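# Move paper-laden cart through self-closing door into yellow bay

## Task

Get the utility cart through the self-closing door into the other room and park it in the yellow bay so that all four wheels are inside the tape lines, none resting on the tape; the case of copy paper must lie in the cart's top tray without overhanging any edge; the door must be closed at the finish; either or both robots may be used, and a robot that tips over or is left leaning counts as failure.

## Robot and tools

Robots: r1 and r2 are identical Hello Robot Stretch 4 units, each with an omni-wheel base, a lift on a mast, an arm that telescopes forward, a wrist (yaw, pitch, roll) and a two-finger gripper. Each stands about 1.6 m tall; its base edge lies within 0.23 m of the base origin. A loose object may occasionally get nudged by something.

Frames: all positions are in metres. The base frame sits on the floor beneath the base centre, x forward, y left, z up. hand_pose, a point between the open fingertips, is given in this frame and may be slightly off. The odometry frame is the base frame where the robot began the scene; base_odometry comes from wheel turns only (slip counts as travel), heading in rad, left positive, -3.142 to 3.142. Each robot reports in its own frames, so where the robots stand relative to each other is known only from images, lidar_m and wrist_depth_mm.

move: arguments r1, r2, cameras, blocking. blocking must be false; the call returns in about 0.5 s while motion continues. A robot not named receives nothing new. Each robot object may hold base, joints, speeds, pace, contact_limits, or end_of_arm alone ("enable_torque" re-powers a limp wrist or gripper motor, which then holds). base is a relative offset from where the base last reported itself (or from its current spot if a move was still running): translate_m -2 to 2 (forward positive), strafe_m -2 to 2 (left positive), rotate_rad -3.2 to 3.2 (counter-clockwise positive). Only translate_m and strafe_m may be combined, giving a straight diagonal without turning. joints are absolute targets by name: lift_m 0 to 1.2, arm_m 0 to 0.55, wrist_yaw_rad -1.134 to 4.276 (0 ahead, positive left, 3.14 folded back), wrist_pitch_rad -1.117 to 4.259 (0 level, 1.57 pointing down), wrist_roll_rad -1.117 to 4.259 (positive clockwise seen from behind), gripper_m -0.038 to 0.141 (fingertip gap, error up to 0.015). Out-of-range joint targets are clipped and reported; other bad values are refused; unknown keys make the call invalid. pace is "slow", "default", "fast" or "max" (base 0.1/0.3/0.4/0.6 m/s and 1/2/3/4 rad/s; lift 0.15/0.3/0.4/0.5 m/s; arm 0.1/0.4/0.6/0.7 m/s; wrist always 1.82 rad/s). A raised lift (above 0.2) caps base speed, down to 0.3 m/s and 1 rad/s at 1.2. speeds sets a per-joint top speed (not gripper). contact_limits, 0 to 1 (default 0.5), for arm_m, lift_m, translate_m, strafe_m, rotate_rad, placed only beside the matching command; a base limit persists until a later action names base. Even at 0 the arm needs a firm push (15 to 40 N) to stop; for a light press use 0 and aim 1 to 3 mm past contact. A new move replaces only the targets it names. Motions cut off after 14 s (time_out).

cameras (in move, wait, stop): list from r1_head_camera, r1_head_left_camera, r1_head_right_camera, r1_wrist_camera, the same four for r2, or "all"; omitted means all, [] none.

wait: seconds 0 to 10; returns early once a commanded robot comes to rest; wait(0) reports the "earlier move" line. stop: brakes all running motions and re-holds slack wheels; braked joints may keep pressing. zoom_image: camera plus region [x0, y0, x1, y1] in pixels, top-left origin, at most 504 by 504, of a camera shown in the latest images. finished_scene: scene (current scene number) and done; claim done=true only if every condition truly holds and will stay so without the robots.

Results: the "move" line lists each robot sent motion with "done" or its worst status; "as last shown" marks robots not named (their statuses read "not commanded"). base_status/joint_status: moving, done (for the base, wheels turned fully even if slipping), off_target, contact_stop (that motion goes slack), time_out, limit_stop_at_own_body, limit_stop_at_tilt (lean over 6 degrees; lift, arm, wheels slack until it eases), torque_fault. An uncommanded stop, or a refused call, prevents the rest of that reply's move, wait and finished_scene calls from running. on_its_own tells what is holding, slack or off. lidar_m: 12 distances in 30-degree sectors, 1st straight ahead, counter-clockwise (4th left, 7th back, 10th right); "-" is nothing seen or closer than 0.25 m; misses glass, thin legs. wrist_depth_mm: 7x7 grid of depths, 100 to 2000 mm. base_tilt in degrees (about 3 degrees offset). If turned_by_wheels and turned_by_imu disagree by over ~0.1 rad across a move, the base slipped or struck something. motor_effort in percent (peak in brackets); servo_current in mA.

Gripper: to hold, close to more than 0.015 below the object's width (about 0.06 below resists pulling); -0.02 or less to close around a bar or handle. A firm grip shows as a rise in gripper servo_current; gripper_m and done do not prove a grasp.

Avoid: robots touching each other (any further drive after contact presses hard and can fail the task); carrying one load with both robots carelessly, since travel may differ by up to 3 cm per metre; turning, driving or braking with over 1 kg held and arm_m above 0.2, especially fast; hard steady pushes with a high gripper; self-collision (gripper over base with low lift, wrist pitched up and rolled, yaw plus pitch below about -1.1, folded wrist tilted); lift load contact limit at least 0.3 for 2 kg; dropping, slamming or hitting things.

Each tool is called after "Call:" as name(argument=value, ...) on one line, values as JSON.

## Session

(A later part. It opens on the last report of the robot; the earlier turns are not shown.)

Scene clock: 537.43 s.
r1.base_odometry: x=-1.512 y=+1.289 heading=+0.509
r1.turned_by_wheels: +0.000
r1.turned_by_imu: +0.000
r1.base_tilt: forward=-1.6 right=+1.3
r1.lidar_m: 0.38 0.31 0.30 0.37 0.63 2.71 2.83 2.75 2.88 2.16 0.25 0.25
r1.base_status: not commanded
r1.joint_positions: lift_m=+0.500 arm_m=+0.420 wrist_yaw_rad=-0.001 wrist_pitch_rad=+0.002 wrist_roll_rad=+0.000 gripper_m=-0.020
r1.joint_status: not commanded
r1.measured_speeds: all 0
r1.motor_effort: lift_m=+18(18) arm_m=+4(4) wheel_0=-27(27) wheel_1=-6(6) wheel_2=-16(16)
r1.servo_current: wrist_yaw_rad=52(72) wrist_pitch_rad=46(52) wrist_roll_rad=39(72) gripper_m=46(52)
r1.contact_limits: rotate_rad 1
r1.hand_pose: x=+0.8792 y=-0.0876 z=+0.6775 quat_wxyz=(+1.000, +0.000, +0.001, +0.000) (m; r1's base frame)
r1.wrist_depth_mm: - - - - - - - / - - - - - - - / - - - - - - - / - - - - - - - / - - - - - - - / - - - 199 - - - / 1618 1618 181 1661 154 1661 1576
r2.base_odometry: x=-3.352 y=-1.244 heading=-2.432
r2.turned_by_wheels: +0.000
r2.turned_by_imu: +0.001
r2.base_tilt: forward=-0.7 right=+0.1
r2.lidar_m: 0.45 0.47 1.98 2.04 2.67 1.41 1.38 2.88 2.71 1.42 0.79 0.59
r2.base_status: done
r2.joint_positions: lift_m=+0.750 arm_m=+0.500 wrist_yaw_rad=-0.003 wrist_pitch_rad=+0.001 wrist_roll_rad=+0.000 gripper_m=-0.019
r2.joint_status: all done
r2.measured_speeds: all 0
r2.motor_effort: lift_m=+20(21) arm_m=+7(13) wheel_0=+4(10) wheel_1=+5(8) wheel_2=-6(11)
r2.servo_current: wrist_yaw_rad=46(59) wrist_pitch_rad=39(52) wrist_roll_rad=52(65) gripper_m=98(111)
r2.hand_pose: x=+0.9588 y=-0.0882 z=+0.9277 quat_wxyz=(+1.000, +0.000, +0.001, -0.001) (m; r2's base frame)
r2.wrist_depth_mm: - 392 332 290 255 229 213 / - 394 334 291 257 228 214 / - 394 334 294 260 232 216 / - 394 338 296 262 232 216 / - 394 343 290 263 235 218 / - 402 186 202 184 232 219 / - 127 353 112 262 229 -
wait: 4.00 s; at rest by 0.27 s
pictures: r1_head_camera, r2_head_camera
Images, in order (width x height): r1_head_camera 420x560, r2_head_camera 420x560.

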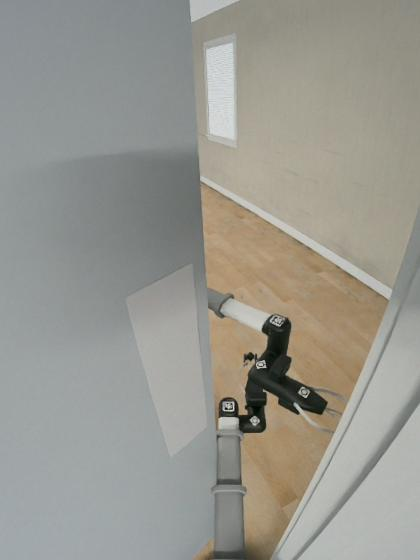

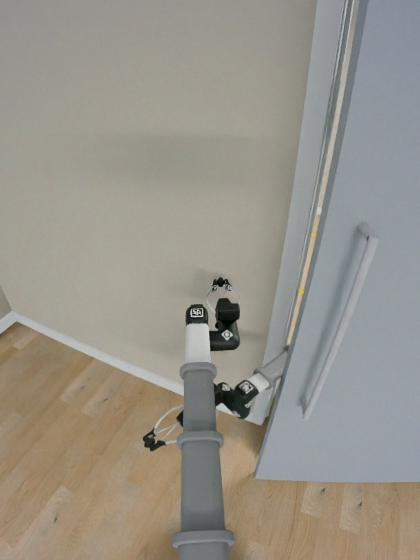

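Call:
move(blocking=false, r2={"joints":{"wrist_yaw_rad":-0.6},"speeds":{"wrist_yaw_rad":0.6}}, cameras=[])

Call:
wait(seconds=3, cameras=[])

Call:
move(blocking=false, r2={"base":{"translate_m":0.13},"pace":"slow","contact_limits":{"translate_m":0.2}}, cameras=[])

Call:
wait(seconds=4, cameras=["r2_head_camera","r1_head_camera"])

Scene clock: 548.17 s.
move: r2 moving
r1: as last shown
r1.lidar_m: 0.36 0.30 0.29 0.36 0.65 2.74 2.86 2.76 2.91 2.18 0.25 0.25
r1.motor_effort: lift_m=+18(18) arm_m=+4(4) wheel_0=-27(27) wheel_1=-6(6) wheel_2=-15(16)
r1.servo_current: wrist_yaw_rad=59(59) wrist_pitch_rad=39(46) wrist_roll_rad=39(59) gripper_m=52(52)
r1.contact_limits: rotate_rad 1
r1.wrist_depth_mm: - - - - - - - / - - - - - - - / - - - - - - - / - - - - - - - / - - - - - - - / - - - 199 - - - / 1661 1618 180 1661 154 1661 1537
r2.base_odometry: x=-3.352 y=-1.244 heading=-2.432
r2.turned_by_wheels: +0.000
r2.turned_by_imu: +0.000
r2.base_tilt: forward=-0.6 right=+0.1
r2.lidar_m: 0.48 0.50 1.98 2.04 2.70 1.42 1.40 2.87 2.69 1.44 0.78 0.57
r2.base_status: not commanded
r2.joint_positions: lift_m=+0.750 arm_m=+0.500 wrist_yaw_rad=-0.239 wrist_pitch_rad=+0.001 wrist_roll_rad=+0.000 gripper_m=-0.019
r2.joint_status: wrist_yaw_rad moving
r2.measured_speeds: translate_m=+0.000 strafe_m=+0.000 rotate_rad=+0.000 lift_m=+0.000 arm_m=+0.000 wrist_yaw_rad=-0.601 wrist_pitch_rad=+0.000 wrist_roll_rad=+0.000
r2.motor_effort: lift_m=+20(20) arm_m=+7(8) wheel_0=+4(4) wheel_1=+5(5) wheel_2=-6(7)
r2.servo_current: wrist_yaw_rad=85(111) wrist_pitch_rad=39(46) wrist_roll_rad=52(59) gripper_m=98(98)
r2.hand_pose: x=+0.9301 y=-0.1533 z=+0.9277 quat_wxyz=(+0.993, +0.000, +0.001, -0.119) (m; r2's base frame)
r2.wrist_depth_mm: 357 327 300 278 262 245 223 / 359 327 303 281 264 246 225 / 359 330 304 282 265 248 225 / 366 332 306 285 267 251 225 / 366 334 309 283 268 251 229 / 370 340 186 201 184 252 229 / 370 343 319 112 268 236 230
pictures: none
No camera images: "cameras" was empty.

Scene clock: 549.10 s.
earlier move: r2 done
r1.base_odometry: x=-1.512 y=+1.289 heading=+0.509
r1.turned_by_wheels: +0.000
r1.turned_by_imu: +0.000
r1.base_tilt: forward=-1.5 right=+1.3
r1.lidar_m: 0.38 0.29 0.31 0.37 0.64 2.76 2.85 2.74 2.91 2.16 0.25 0.25
r1.base_status: not commanded
r1.joint_positions: lift_m=+0.500 arm_m=+0.420 wrist_yaw_rad=-0.001 wrist_pitch_rad=+0.002 wrist_roll_rad=+0.000 gripper_m=-0.020
r1.joint_status: not commanded
r1.measured_speeds: all 0
r1.motor_effort: lift_m=+18(18) arm_m=+4(4) wheel_0=-27(27) wheel_1=-6(6) wheel_2=-15(16)
r1.servo_current: wrist_yaw_rad=46(59) wrist_pitch_rad=46(46) wrist_roll_rad=52(72) gripper_m=52(52)
r1.contact_limits: rotate_rad 1
r1.hand_pose: x=+0.8792 y=-0.0876 z=+0.6775 quat_wxyz=(+1.000, +0.000, +0.001, +0.000) (m; r1's base frame)
r1.wrist_depth_mm: - - - - - - - / - - - - - - - / - - - - - - - / - - - - - - - / - - - - - - - / - - - 199 - - - / 1618 1618 181 1661 154 1618 1576
r2.base_odometry: x=-3.352 y=-1.244 heading=-2.432
r2.turned_by_wheels: +0.000
r2.turned_by_imu: +0.000
r2.base_tilt: forward=-0.7 right=+0.1
r2.lidar_m: 0.50 0.51 1.97 2.03 2.67 1.42 1.39 2.90 2.70 1.44 0.80 0.58
r2.base_status: not commanded
r2.joint_positions: lift_m=+0.750 arm_m=+0.500 wrist_yaw_rad=-0.597 wrist_pitch_rad=+0.001 wrist_roll_rad=+0.000 gripper_m=-0.019
r2.joint_status: all done
r2.measured_speeds: all 0
r2.motor_effort: lift_m=+20(20) arm_m=+7(8) wheel_0=+3(4) wheel_1=+5(5) wheel_2=-6(7)
r2.servo_current: wrist_yaw_rad=59(111) wrist_pitch_rad=33(46) wrist_roll_rad=39(59) gripper_m=98(104)
r2.hand_pose: x=+0.8600 y=-0.2344 z=+0.9277 quat_wxyz=(+0.956, +0.000, +0.001, -0.294) (m; r2's base frame)
r2.wrist_depth_mm: 285 293 298 304 585 - - / 286 293 298 304 591 - - / 290 296 303 307 603 - - / 290 297 303 310 603 - - / 293 300 306 310 609 - - / 293 300 186 202 181 544 - / 294 298 309 112 - 433 1863
wait: 0.93 of 3 s (r2 has come to rest)
pictures: none
No camera images: "cameras" was empty.

Scene clock: 549.60 s.
move: r2 moving
r1: as last shown
r1.base_tilt: forward=-1.6 right=+1.3
r1.lidar_m: 0.39 0.30 0.29 0.34 0.66 2.75 2.84 2.75 2.88 2.18 0.25 0.25
r1.motor_effort: lift_m=+18(18) arm_m=+4(4) wheel_0=-27(27) wheel_1=-6(6) wheel_2=-16(16)
r1.servo_current: wrist_yaw_rad=46(65) wrist_pitch_rad=39(46) wrist_roll_rad=59(78) gripper_m=39(46)
r1.contact_limits: rotate_rad 1
r1.wrist_depth_mm: - - - - - - - / - - - - - - - / - - - - - - - / - - - - - - - / - - - - - - - / - - - 200 - - - / 1618 1576 180 1618 154 1661 1576
r2.base_odometry: x=-3.362 y=-1.252 heading=-2.432
r2.turned_by_wheels: +0.000
r2.turned_by_imu: +0.000
r2.base_tilt: forward=-0.7 right=+0.1
r2.lidar_m: 0.48 0.48 1.98 2.03 2.68 1.44 1.40 2.85 2.68 1.41 0.78 0.59
r2.base_status: translate_m moving
r2.joint_positions: lift_m=+0.750 arm_m=+0.500 wrist_yaw_rad=-0.597 wrist_pitch_rad=+0.001 wrist_roll_rad=+0.000 gripper_m=-0.019
r2.joint_status: not commanded
r2.measured_speeds: translate_m=+0.048 strafe_m=+0.000 rotate_rad=-0.003 lift_m=+0.000 arm_m=+0.000 wrist_yaw_rad=+0.000 wrist_pitch_rad=+0.000 wrist_roll_rad=+0.000
r2.motor_effort: lift_m=+20(20) arm_m=+7(8) wheel_0=+6(9) wheel_1=+6(7) wheel_2=-9(11)
r2.servo_current: wrist_yaw_rad=52(59) wrist_pitch_rad=39(46) wrist_roll_rad=39(59) gripper_m=98(104)
r2.contact_limits: translate_m 0.2
r2.hand_pose: x=+0.8600 y=-0.2344 z=+0.9277 quat_wxyz=(+0.956, +0.000, +0.001, -0.294) (m; r2's base frame)
r2.wrist_depth_mm: 276 282 289 294 574 - - / 277 285 291 294 580 - - / 278 286 291 296 580 - - / 279 289 293 301 597 - - / 283 289 296 301 585 603 - / 283 290 186 201 182 544 - / 285 289 298 112 - 430 1863
pictures: none
No camera images: "cameras" was empty.

Scene clock: 551.97 s.
earlier move: r2 contact_stop
r1.base_odometry: x=-1.512 y=+1.289 heading=+0.509
r1.turned_by_wheels: +0.000
r1.turned_by_imu: +0.000
r1.base_tilt: forward=-1.6 right=+1.3
r1.lidar_m: 0.38 0.31 0.30 0.37 0.66 2.73 2.85 2.78 2.90 2.18 0.25 0.25
r1.base_status: not commanded
r1.joint_positions: lift_m=+0.500 arm_m=+0.420 wrist_yaw_rad=-0.001 wrist_pitch_rad=+0.002 wrist_roll_rad=+0.000 gripper_m=-0.020
r1.joint_status: not commanded
r1.measured_speeds: all 0
r1.motor_effort: lift_m=+18(18) arm_m=+4(4) wheel_0=-26(27) wheel_1=-6(6) wheel_2=-16(16)
r1.servo_current: wrist_yaw_rad=52(72) wrist_pitch_rad=46(52) wrist_roll_rad=46(78) gripper_m=39(52)
r1.contact_limits: rotate_rad 1
r1.hand_pose: x=+0.8792 y=-0.0876 z=+0.6775 quat_wxyz=(+1.000, +0.000, +0.001, +0.000) (m; r1's base frame)
r1.wrist_depth_mm: - - - - - - - / - - - - - - - / - - - - - - - / - - - - - - - / - - - - - - - / - - - 199 - - - / 1618 1618 180 1618 154 1661 1537
r2.base_odometry: x=-3.423 y=-1.313 heading=-2.471
r2.turned_by_wheels: -0.039
r2.turned_by_imu: -0.011
r2.base_tilt: forward=-0.6 right=+0.1
r2.lidar_m: 0.41 0.40 1.92 1.98 2.58 1.53 1.50 2.93 2.76 1.32 0.70 0.48
r2.base_status: translate_m contact_stop (by the wheels' count: +0.098 of +0.130)
r2.joint_positions: lift_m=+0.750 arm_m=+0.500 wrist_yaw_rad=-0.607 wrist_pitch_rad=+0.001 wrist_roll_rad=+0.000 gripper_m=-0.019
r2.joint_status: not commanded
r2.measured_speeds: all 0
r2.on_its_own: the wheels are slack since a contact_stop
r2.motor_effort: lift_m=+20(20) arm_m=+7(8) wheel_0=+0(16) wheel_1=+0(14) wheel_2=+0(23)
r2.servo_current: wrist_yaw_rad=52(195) wrist_pitch_rad=46(46) wrist_roll_rad=59(59) gripper_m=72(104)
r2.contact_limits: translate_m 0.2
r2.hand_pose: x=+0.8577 y=-0.2363 z=+0.9277 quat_wxyz=(+0.954, +0.000, +0.001, -0.299) (m; r2's base frame)
r2.wrist_depth_mm: 211 216 223 229 226 230 - / 211 217 224 231 227 230 - / 211 217 225 231 229 231 - / 213 220 226 234 236 233 - / 214 220 227 232 231 234 - / 216 221 185 202 183 488 484 / 216 220 229 112 232 - 379
wait: 2.37 of 4 s (r2 has come to rest)
pictures: r1_head_camera, r2_head_camera
Images, in order (width x height): r1_head_camera 420x560, r2_head_camera 420x560.

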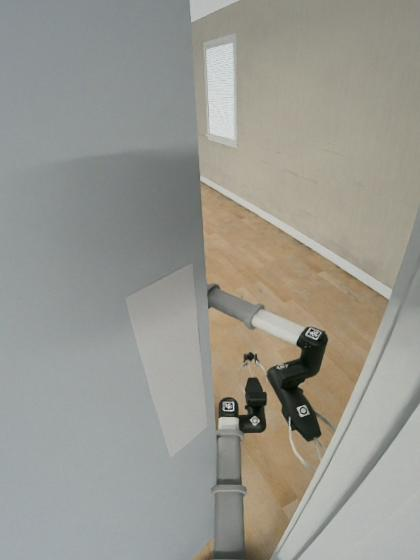

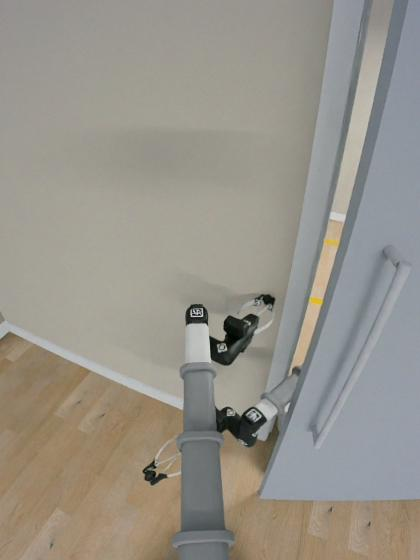

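Call:
move(blocking=false, r2={"base":{"translate_m":-0.05},"joints":{"wrist_yaw_rad":-1.0},"pace":"slow","contact_limits":{"translate_m":0.3}}, cameras=[])

Call:
wait(seconds=2, cameras=[])

Call:
wait(seconds=1, cameras=["r2_head_camera","r1_head_camera"])

Scene clock: 557.50 s.
move: r2 moving
r1: as last shown
r1.lidar_m: 0.35 0.29 0.29 0.36 0.65 2.75 2.84 2.77 2.91 2.17 0.25 0.25
r1.motor_effort: lift_m=+18(18) arm_m=+4(4) wheel_0=-27(27) wheel_1=-6(6) wheel_2=-15(16)
r1.servo_current: wrist_yaw_rad=46(65) wrist_pitch_rad=46(46) wrist_roll_rad=39(65) gripper_m=46(52)
r1.contact_limits: rotate_rad 1
r1.wrist_depth_mm: - - - - - - - / - - - - - - - / - - - - - - - / - - - - - - - / - - - - - - - / - - - 199 - - - / 1661 1661 180 1618 154 1661 1576
r2.base_odometry: x=-3.413 y=-1.305 heading=-2.471
r2.turned_by_wheels: +0.000
r2.turned_by_imu: +0.000
r2.base_tilt: forward=-0.7 right=+0.1
r2.lidar_m: 0.40 0.40 1.92 1.99 2.60 1.53 1.48 2.94 2.74 1.36 0.71 0.50
r2.base_status: translate_m moving
r2.joint_positions: lift_m=+0.750 arm_m=+0.500 wrist_yaw_rad=-0.926 wrist_pitch_rad=+0.001 wrist_roll_rad=+0.000 gripper_m=-0.019
r2.joint_status: wrist_yaw_rad moving
r2.measured_speeds: translate_m=-0.050 strafe_m=+0.000 rotate_rad=+0.000 lift_m=+0.000 arm_m=+0.000 wrist_yaw_rad=-0.804 wrist_pitch_rad=+0.000 wrist_roll_rad=+0.000
r2.motor_effort: lift_m=+20(20) arm_m=+7(7) wheel_0=-3(8) wheel_1=-6(7) wheel_2=+9(10)
r2.servo_current: wrist_yaw_rad=85(104) wrist_pitch_rad=39(39) wrist_roll_rad=39(52) gripper_m=65(72)
r2.contact_limits: translate_m 0.3
r2.hand_pose: x=+0.7740 y=-0.2831 z=+0.9277 quat_wxyz=(+0.895, +0.000, +0.000, -0.447) (m; r2's base frame)
r2.wrist_depth_mm: 225 244 264 597 - - - / 225 244 264 - - - - / 227 245 267 603 - - - / 225 247 267 609 - - - / 227 247 268 217 - - - / 227 246 185 202 181 - - / 230 239 271 112 392 1983 -
pictures: none
No camera images: "cameras" was empty.

Scene clock: 558.70 s.
earlier move: r2 done
r1.base_odometry: x=-1.512 y=+1.289 heading=+0.509
r1.turned_by_wheels: +0.000
r1.turned_by_imu: +0.000
r1.base_tilt: forward=-1.6 right=+1.3
r1.lidar_m: 0.35 0.29 0.30 0.35 0.65 2.74 2.85 2.75 2.90 2.16 0.25 0.25
r1.base_status: not commanded
r1.joint_positions: lift_m=+0.500 arm_m=+0.420 wrist_yaw_rad=-0.001 wrist_pitch_rad=+0.002 wrist_roll_rad=+0.000 gripper_m=-0.020
r1.joint_status: not commanded
r1.measured_speeds: all 0
r1.motor_effort: lift_m=+18(18) arm_m=+4(4) wheel_0=-26(27) wheel_1=-6(6) wheel_2=-16(16)
r1.servo_current: wrist_yaw_rad=33(65) wrist_pitch_rad=46(52) wrist_roll_rad=39(65) gripper_m=46(52)
r1.contact_limits: rotate_rad 1
r1.hand_pose: x=+0.8792 y=-0.0876 z=+0.6775 quat_wxyz=(+1.000, +0.000, +0.001, +0.000) (m; r1's base frame)
r1.wrist_depth_mm: - - - - - - - / - - - - - - - / - - - - - - - / - - - - - - - / - - - - - - - / - - - 199 - - - / 1618 1618 181 1618 154 1708 1576
r2.base_odometry: x=-3.384 y=-1.282 heading=-2.471
r2.turned_by_wheels: +0.000
r2.turned_by_imu: +0.000
r2.base_tilt: forward=-0.7 right=+0.1
r2.lidar_m: 0.46 0.47 1.95 2.00 2.61 1.50 1.44 2.91 2.74 1.42 0.76 0.55
r2.base_status: done
r2.joint_positions: lift_m=+0.750 arm_m=+0.500 wrist_yaw_rad=-0.997 wrist_pitch_rad=+0.001 wrist_roll_rad=+0.000 gripper_m=-0.019
r2.joint_status: all done
r2.measured_speeds: all 0
r2.motor_effort: lift_m=+20(21) arm_m=+7(7) wheel_0=-4(8) wheel_1=-5(7) wheel_2=+5(10)
r2.servo_current: wrist_yaw_rad=33(104) wrist_pitch_rad=39(46) wrist_roll_rad=46(65) gripper_m=72(72)
r2.contact_limits: translate_m 0.3
r2.hand_pose: x=+0.7538 y=-0.2897 z=+0.9277 quat_wxyz=(+0.878, +0.000, +0.000, -0.478) (m; r2's base frame)
r2.wrist_depth_mm: 257 279 - - - - - / 256 286 - - - - - / 256 282 - - - - - / 260 289 - - - - - / 263 289 - 647 - - - / 264 289 182 201 182 - - / 264 276 - 112 - 1983 -
wait: 1.20 of 2 s (r2 has come to rest)
pictures: none
No camera images: "cameras" was empty.

Scene clock: 559.70 s.
r1.base_odometry: x=-1.512 y=+1.289 heading=+0.509
r1.turned_by_wheels: +0.000
r1.turned_by_imu: +0.000
r1.base_tilt: forward=-1.6 right=+1.3
r1.lidar_m: 0.34 0.31 0.29 0.38 0.65 2.72 2.86 2.73 2.89 2.17 0.25 0.25
r1.base_status: not commanded
r1.joint_positions: lift_m=+0.500 arm_m=+0.420 wrist_yaw_rad=-0.001 wrist_pitch_rad=+0.002 wrist_roll_rad=+0.000 gripper_m=-0.020
r1.joint_status: not commanded
r1.measured_speeds: all 0
r1.motor_effort: lift_m=+18(18) arm_m=+4(4) wheel_0=-27(27) wheel_1=-6(6) wheel_2=-15(16)
r1.servo_current: wrist_yaw_rad=33(65) wrist_pitch_rad=52(52) wrist_roll_rad=26(65) gripper_m=39(52)
r1.contact_limits: rotate_rad 1
r1.hand_pose: x=+0.8792 y=-0.0876 z=+0.6775 quat_wxyz=(+1.000, +0.000, +0.001, +0.000) (m; r1's base frame)
r1.wrist_depth_mm: - - - - - - - / - - - - - - - / - - - - - - - / - - - - - - - / - - - - - - - / - - - 199 - - - / 1618 1618 180 1661 154 1708 1537
r2.base_odometry: x=-3.384 y=-1.282 heading=-2.471
r2.turned_by_wheels: +0.000
r2.turned_by_imu: +0.000
r2.base_tilt: forward=-0.7 right=+0.1
r2.lidar_m: 0.44 0.47 1.94 1.98 2.62 1.47 1.43 2.91 2.74 1.38 0.76 0.54
r2.base_status: done
r2.joint_positions: lift_m=+0.750 arm_m=+0.500 wrist_yaw_rad=-0.997 wrist_pitch_rad=+0.001 wrist_roll_rad=+0.000 gripper_m=-0.019
r2.joint_status: all done
r2.measured_speeds: all 0
r2.motor_effort: lift_m=+20(21) arm_m=+7(7) wheel_0=-4(8) wheel_1=-5(7) wheel_2=+4(10)
r2.servo_current: wrist_yaw_rad=46(104) wrist_pitch_rad=46(46) wrist_roll_rad=39(65) gripper_m=65(72)
r2.contact_limits: translate_m 0.3
r2.hand_pose: x=+0.7538 y=-0.2897 z=+0.9277 quat_wxyz=(+0.878, +0.000, +0.000, -0.478) (m; r2's base frame)
r2.wrist_depth_mm: 257 279 - - - - - / 255 286 - - - - - / 258 283 - - - - - / 259 287 - - - - - / 264 289 - 654 - - - / 263 289 182 200 182 - - / 264 277 - 112 - 1983 -
wait: 1.00 s; at rest by 0.27 s
pictures: r1_head_camera, r2_head_camera
Images, in order (width x height): r1_head_camera 420x560, r2_head_camera 420x560.

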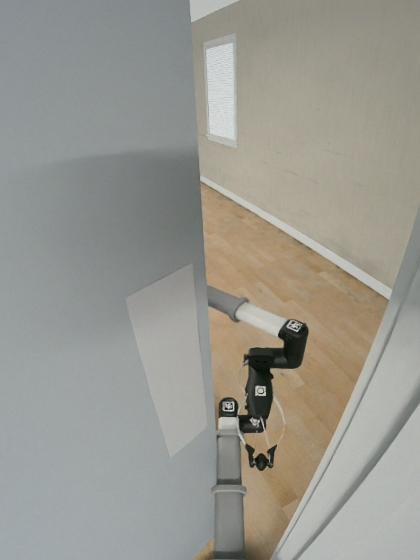

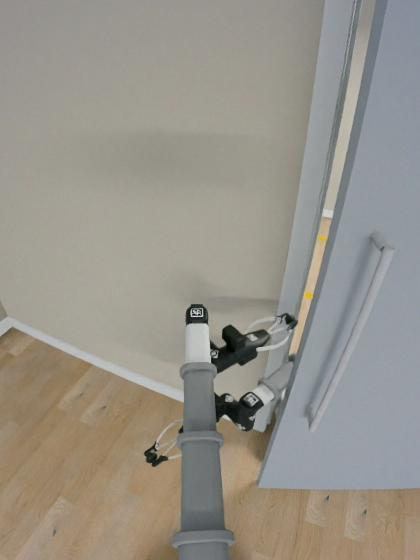

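Call:
move(blocking=false, r2={"base":{"strafe_m":-0.13},"pace":"slow","contact_limits":{"strafe_m":0.2}}, cameras=[])

Call:
wait(seconds=3, cameras=[])

Call:
wait(seconds=1, cameras=["r2_head_camera","r1_head_camera"])

Scene clock: 567.53 s.
move: r2 moving
r1: as last shown
r1.lidar_m: 0.31 0.29 0.30 0.35 0.68 2.72 2.85 2.74 2.90 2.20 0.25 0.25
r1.servo_current: wrist_yaw_rad=52(72) wrist_pitch_rad=39(46) wrist_roll_rad=72(72) gripper_m=46(46)
r1.contact_limits: rotate_rad 1
r1.wrist_depth_mm: - - - - - - - / - - - - - - - / - - - - - - - / - - - - - - - / - - - - - - - / - - - 199 - - - / 1618 1618 180 1618 154 1661 1576
r2.base_odometry: x=-3.393 y=-1.271 heading=-2.472
r2.turned_by_wheels: +0.000
r2.turned_by_imu: +0.000
r2.base_tilt: forward=-0.7 right=+0.1
r2.lidar_m: 0.44 0.44 1.96 2.01 2.62 1.49 1.44 2.90 2.72 1.39 0.74 0.54
r2.base_status: strafe_m moving
r2.joint_positions: lift_m=+0.750 arm_m=+0.500 wrist_yaw_rad=-0.997 wrist_pitch_rad=+0.001 wrist_roll_rad=+0.000 gripper_m=-0.019
r2.joint_status: not commanded
r2.measured_speeds: translate_m=+0.001 strafe_m=-0.056 rotate_rad=-0.003 lift_m=+0.000 arm_m=+0.000 wrist_yaw_rad=+0.000 wrist_pitch_rad=+0.000 wrist_roll_rad=+0.000
r2.motor_effort: lift_m=+20(20) arm_m=+7(7) wheel_0=+10(10) wheel_1=-6(10) wheel_2=-1(2)
r2.servo_current: wrist_yaw_rad=39(52) wrist_pitch_rad=39(46) wrist_roll_rad=59(59) gripper_m=65(72)
r2.contact_limits: strafe_m 0.2
r2.hand_pose: x=+0.7538 y=-0.2897 z=+0.9277 quat_wxyz=(+0.878, +0.000, +0.000, -0.478) (m; r2's base frame)
r2.wrist_depth_mm: 255 277 - - - - - / 256 277 - - - - - / 257 278 - - - - - / 254 278 - - - - - / 259 279 647 640 - - - / 259 279 182 201 182 - - / 259 272 - 112 - 1983 -
pictures: none
No camera images: "cameras" was empty.

Scene clock: 569.47 s.
earlier move: r2 done
r1.base_odometry: x=-1.512 y=+1.289 heading=+0.509
r1.turned_by_wheels: +0.000
r1.turned_by_imu: +0.000
r1.base_tilt: forward=-1.6 right=+1.3
r1.lidar_m: 0.25 0.29 0.27 0.36 0.66 2.73 2.85 2.76 2.88 2.21 0.26 0.25
r1.base_status: not commanded
r1.joint_positions: lift_m=+0.500 arm_m=+0.420 wrist_yaw_rad=-0.001 wrist_pitch_rad=+0.002 wrist_roll_rad=+0.000 gripper_m=-0.020
r1.joint_status: not commanded
r1.measured_speeds: all 0
r1.motor_effort: lift_m=+18(18) arm_m=+4(4) wheel_0=-27(27) wheel_1=-6(6) wheel_2=-15(16)
r1.servo_current: wrist_yaw_rad=52(72) wrist_pitch_rad=39(52) wrist_roll_rad=46(72) gripper_m=39(59)
r1.contact_limits: rotate_rad 1
r1.hand_pose: x=+0.8792 y=-0.0876 z=+0.6775 quat_wxyz=(+1.000, +0.000, +0.001, +0.000) (m; r1's base frame)
r1.wrist_depth_mm: - - - - - - - / - - - - - - - / - - - - - - - / - - - - - - - / - - - - - - - / - - - 199 - - - / 1661 1618 180 1661 154 1708 1537
r2.base_odometry: x=-3.465 y=-1.180 heading=-2.471
r2.turned_by_wheels: +0.000
r2.turned_by_imu: +0.001
r2.base_tilt: forward=-0.7 right=+0.0
r2.lidar_m: 0.52 0.49 2.06 2.14 2.77 1.46 1.46 2.82 2.61 1.30 0.73 0.51
r2.base_status: done
r2.joint_positions: lift_m=+0.750 arm_m=+0.500 wrist_yaw_rad=-0.997 wrist_pitch_rad=+0.001 wrist_roll_rad=+0.000 gripper_m=-0.019
r2.joint_status: not commanded
r2.measured_speeds: all 0
r2.motor_effort: lift_m=+20(21) arm_m=+7(8) wheel_0=+4(10) wheel_1=-3(10) wheel_2=+0(2)
r2.servo_current: wrist_yaw_rad=52(59) wrist_pitch_rad=33(46) wrist_roll_rad=46(59) gripper_m=65(72)
r2.contact_limits: strafe_m 0.2
r2.hand_pose: x=+0.7538 y=-0.2897 z=+0.9277 quat_wxyz=(+0.878, +0.000, +0.000, -0.478) (m; r2's base frame)
r2.wrist_depth_mm: 202 - - - - - - / 200 - - - - - - / 205 - - - - - - / 204 - - - - - - / 205 - - - - - - / 202 - 187 202 182 - - / 206 136 517 112 - 1983 -
wait: 1.93 of 3 s (r2 has come to rest)
pictures: none
No camera images: "cameras" was empty.

Scene clock: 570.47 s.
r1.base_odometry: x=-1.512 y=+1.289 heading=+0.509
r1.turned_by_wheels: +0.000
r1.turned_by_imu: +0.000
r1.base_tilt: forward=-1.6 right=+1.3
r1.lidar_m: 0.25 0.30 0.29 0.35 0.64 2.73 2.82 2.75 2.90 2.18 0.25 0.25
r1.base_status: not commanded
r1.joint_positions: lift_m=+0.500 arm_m=+0.420 wrist_yaw_rad=-0.001 wrist_pitch_rad=+0.002 wrist_roll_rad=+0.000 gripper_m=-0.020
r1.joint_status: not commanded
r1.measured_speeds: all 0
r1.motor_effort: lift_m=+18(18) arm_m=+4(4) wheel_0=-27(27) wheel_1=-6(6) wheel_2=-15(16)
r1.servo_current: wrist_yaw_rad=65(72) wrist_pitch_rad=46(52) wrist_roll_rad=65(72) gripper_m=39(59)
r1.contact_limits: rotate_rad 1
r1.hand_pose: x=+0.8792 y=-0.0876 z=+0.6775 quat_wxyz=(+1.000, +0.000, +0.001, +0.000) (m; r1's base frame)
r1.wrist_depth_mm: - - - - - - - / - - - - - - - / - - - - - - - / - - - - - - - / - - - - - - - / - - - 199 - - - / 1661 1661 180 1618 154 1708 1537
r2.base_odometry: x=-3.465 y=-1.180 heading=-2.471
r2.turned_by_wheels: +0.000
r2.turned_by_imu: +0.000
r2.base_tilt: forward=-0.6 right=+0.1
r2.lidar_m: 0.51 0.49 2.08 2.13 2.83 1.49 1.46 2.80 2.62 1.27 0.72 0.52
r2.base_status: done
r2.joint_positions: lift_m=+0.750 arm_m=+0.500 wrist_yaw_rad=-0.997 wrist_pitch_rad=+0.001 wrist_roll_rad=+0.000 gripper_m=-0.019
r2.joint_status: not commanded
r2.measured_speeds: all 0
r2.motor_effort: lift_m=+20(21) arm_m=+7(8) wheel_0=+4(10) wheel_1=-3(10) wheel_2=+0(2)
r2.servo_current: wrist_yaw_rad=39(59) wrist_pitch_rad=46(46) wrist_roll_rad=39(59) gripper_m=72(72)
r2.contact_limits: strafe_m 0.2
r2.hand_pose: x=+0.7538 y=-0.2897 z=+0.9277 quat_wxyz=(+0.878, +0.000, +0.000, -0.478) (m; r2's base frame)
r2.wrist_depth_mm: 201 - - - - - - / 200 - - - - - - / 204 - - - - - - / 204 - - - - - - / 206 - - - - - - / 203 - 186 202 182 - - / 206 136 517 112 - - 1921
wait: 1.00 s; at rest by 0.27 s
pictures: r1_head_camera, r2_head_camera
Images, in order (width x height): r1_head_camera 420x560, r2_head_camera 420x560.

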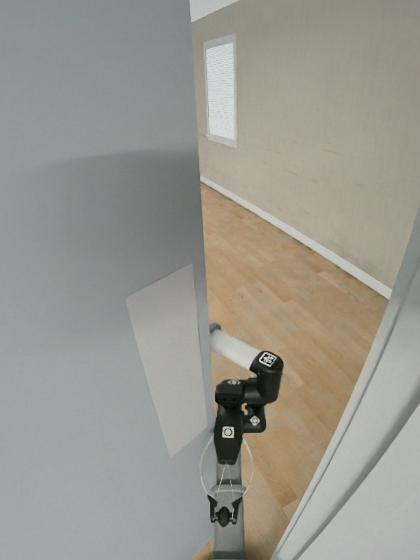

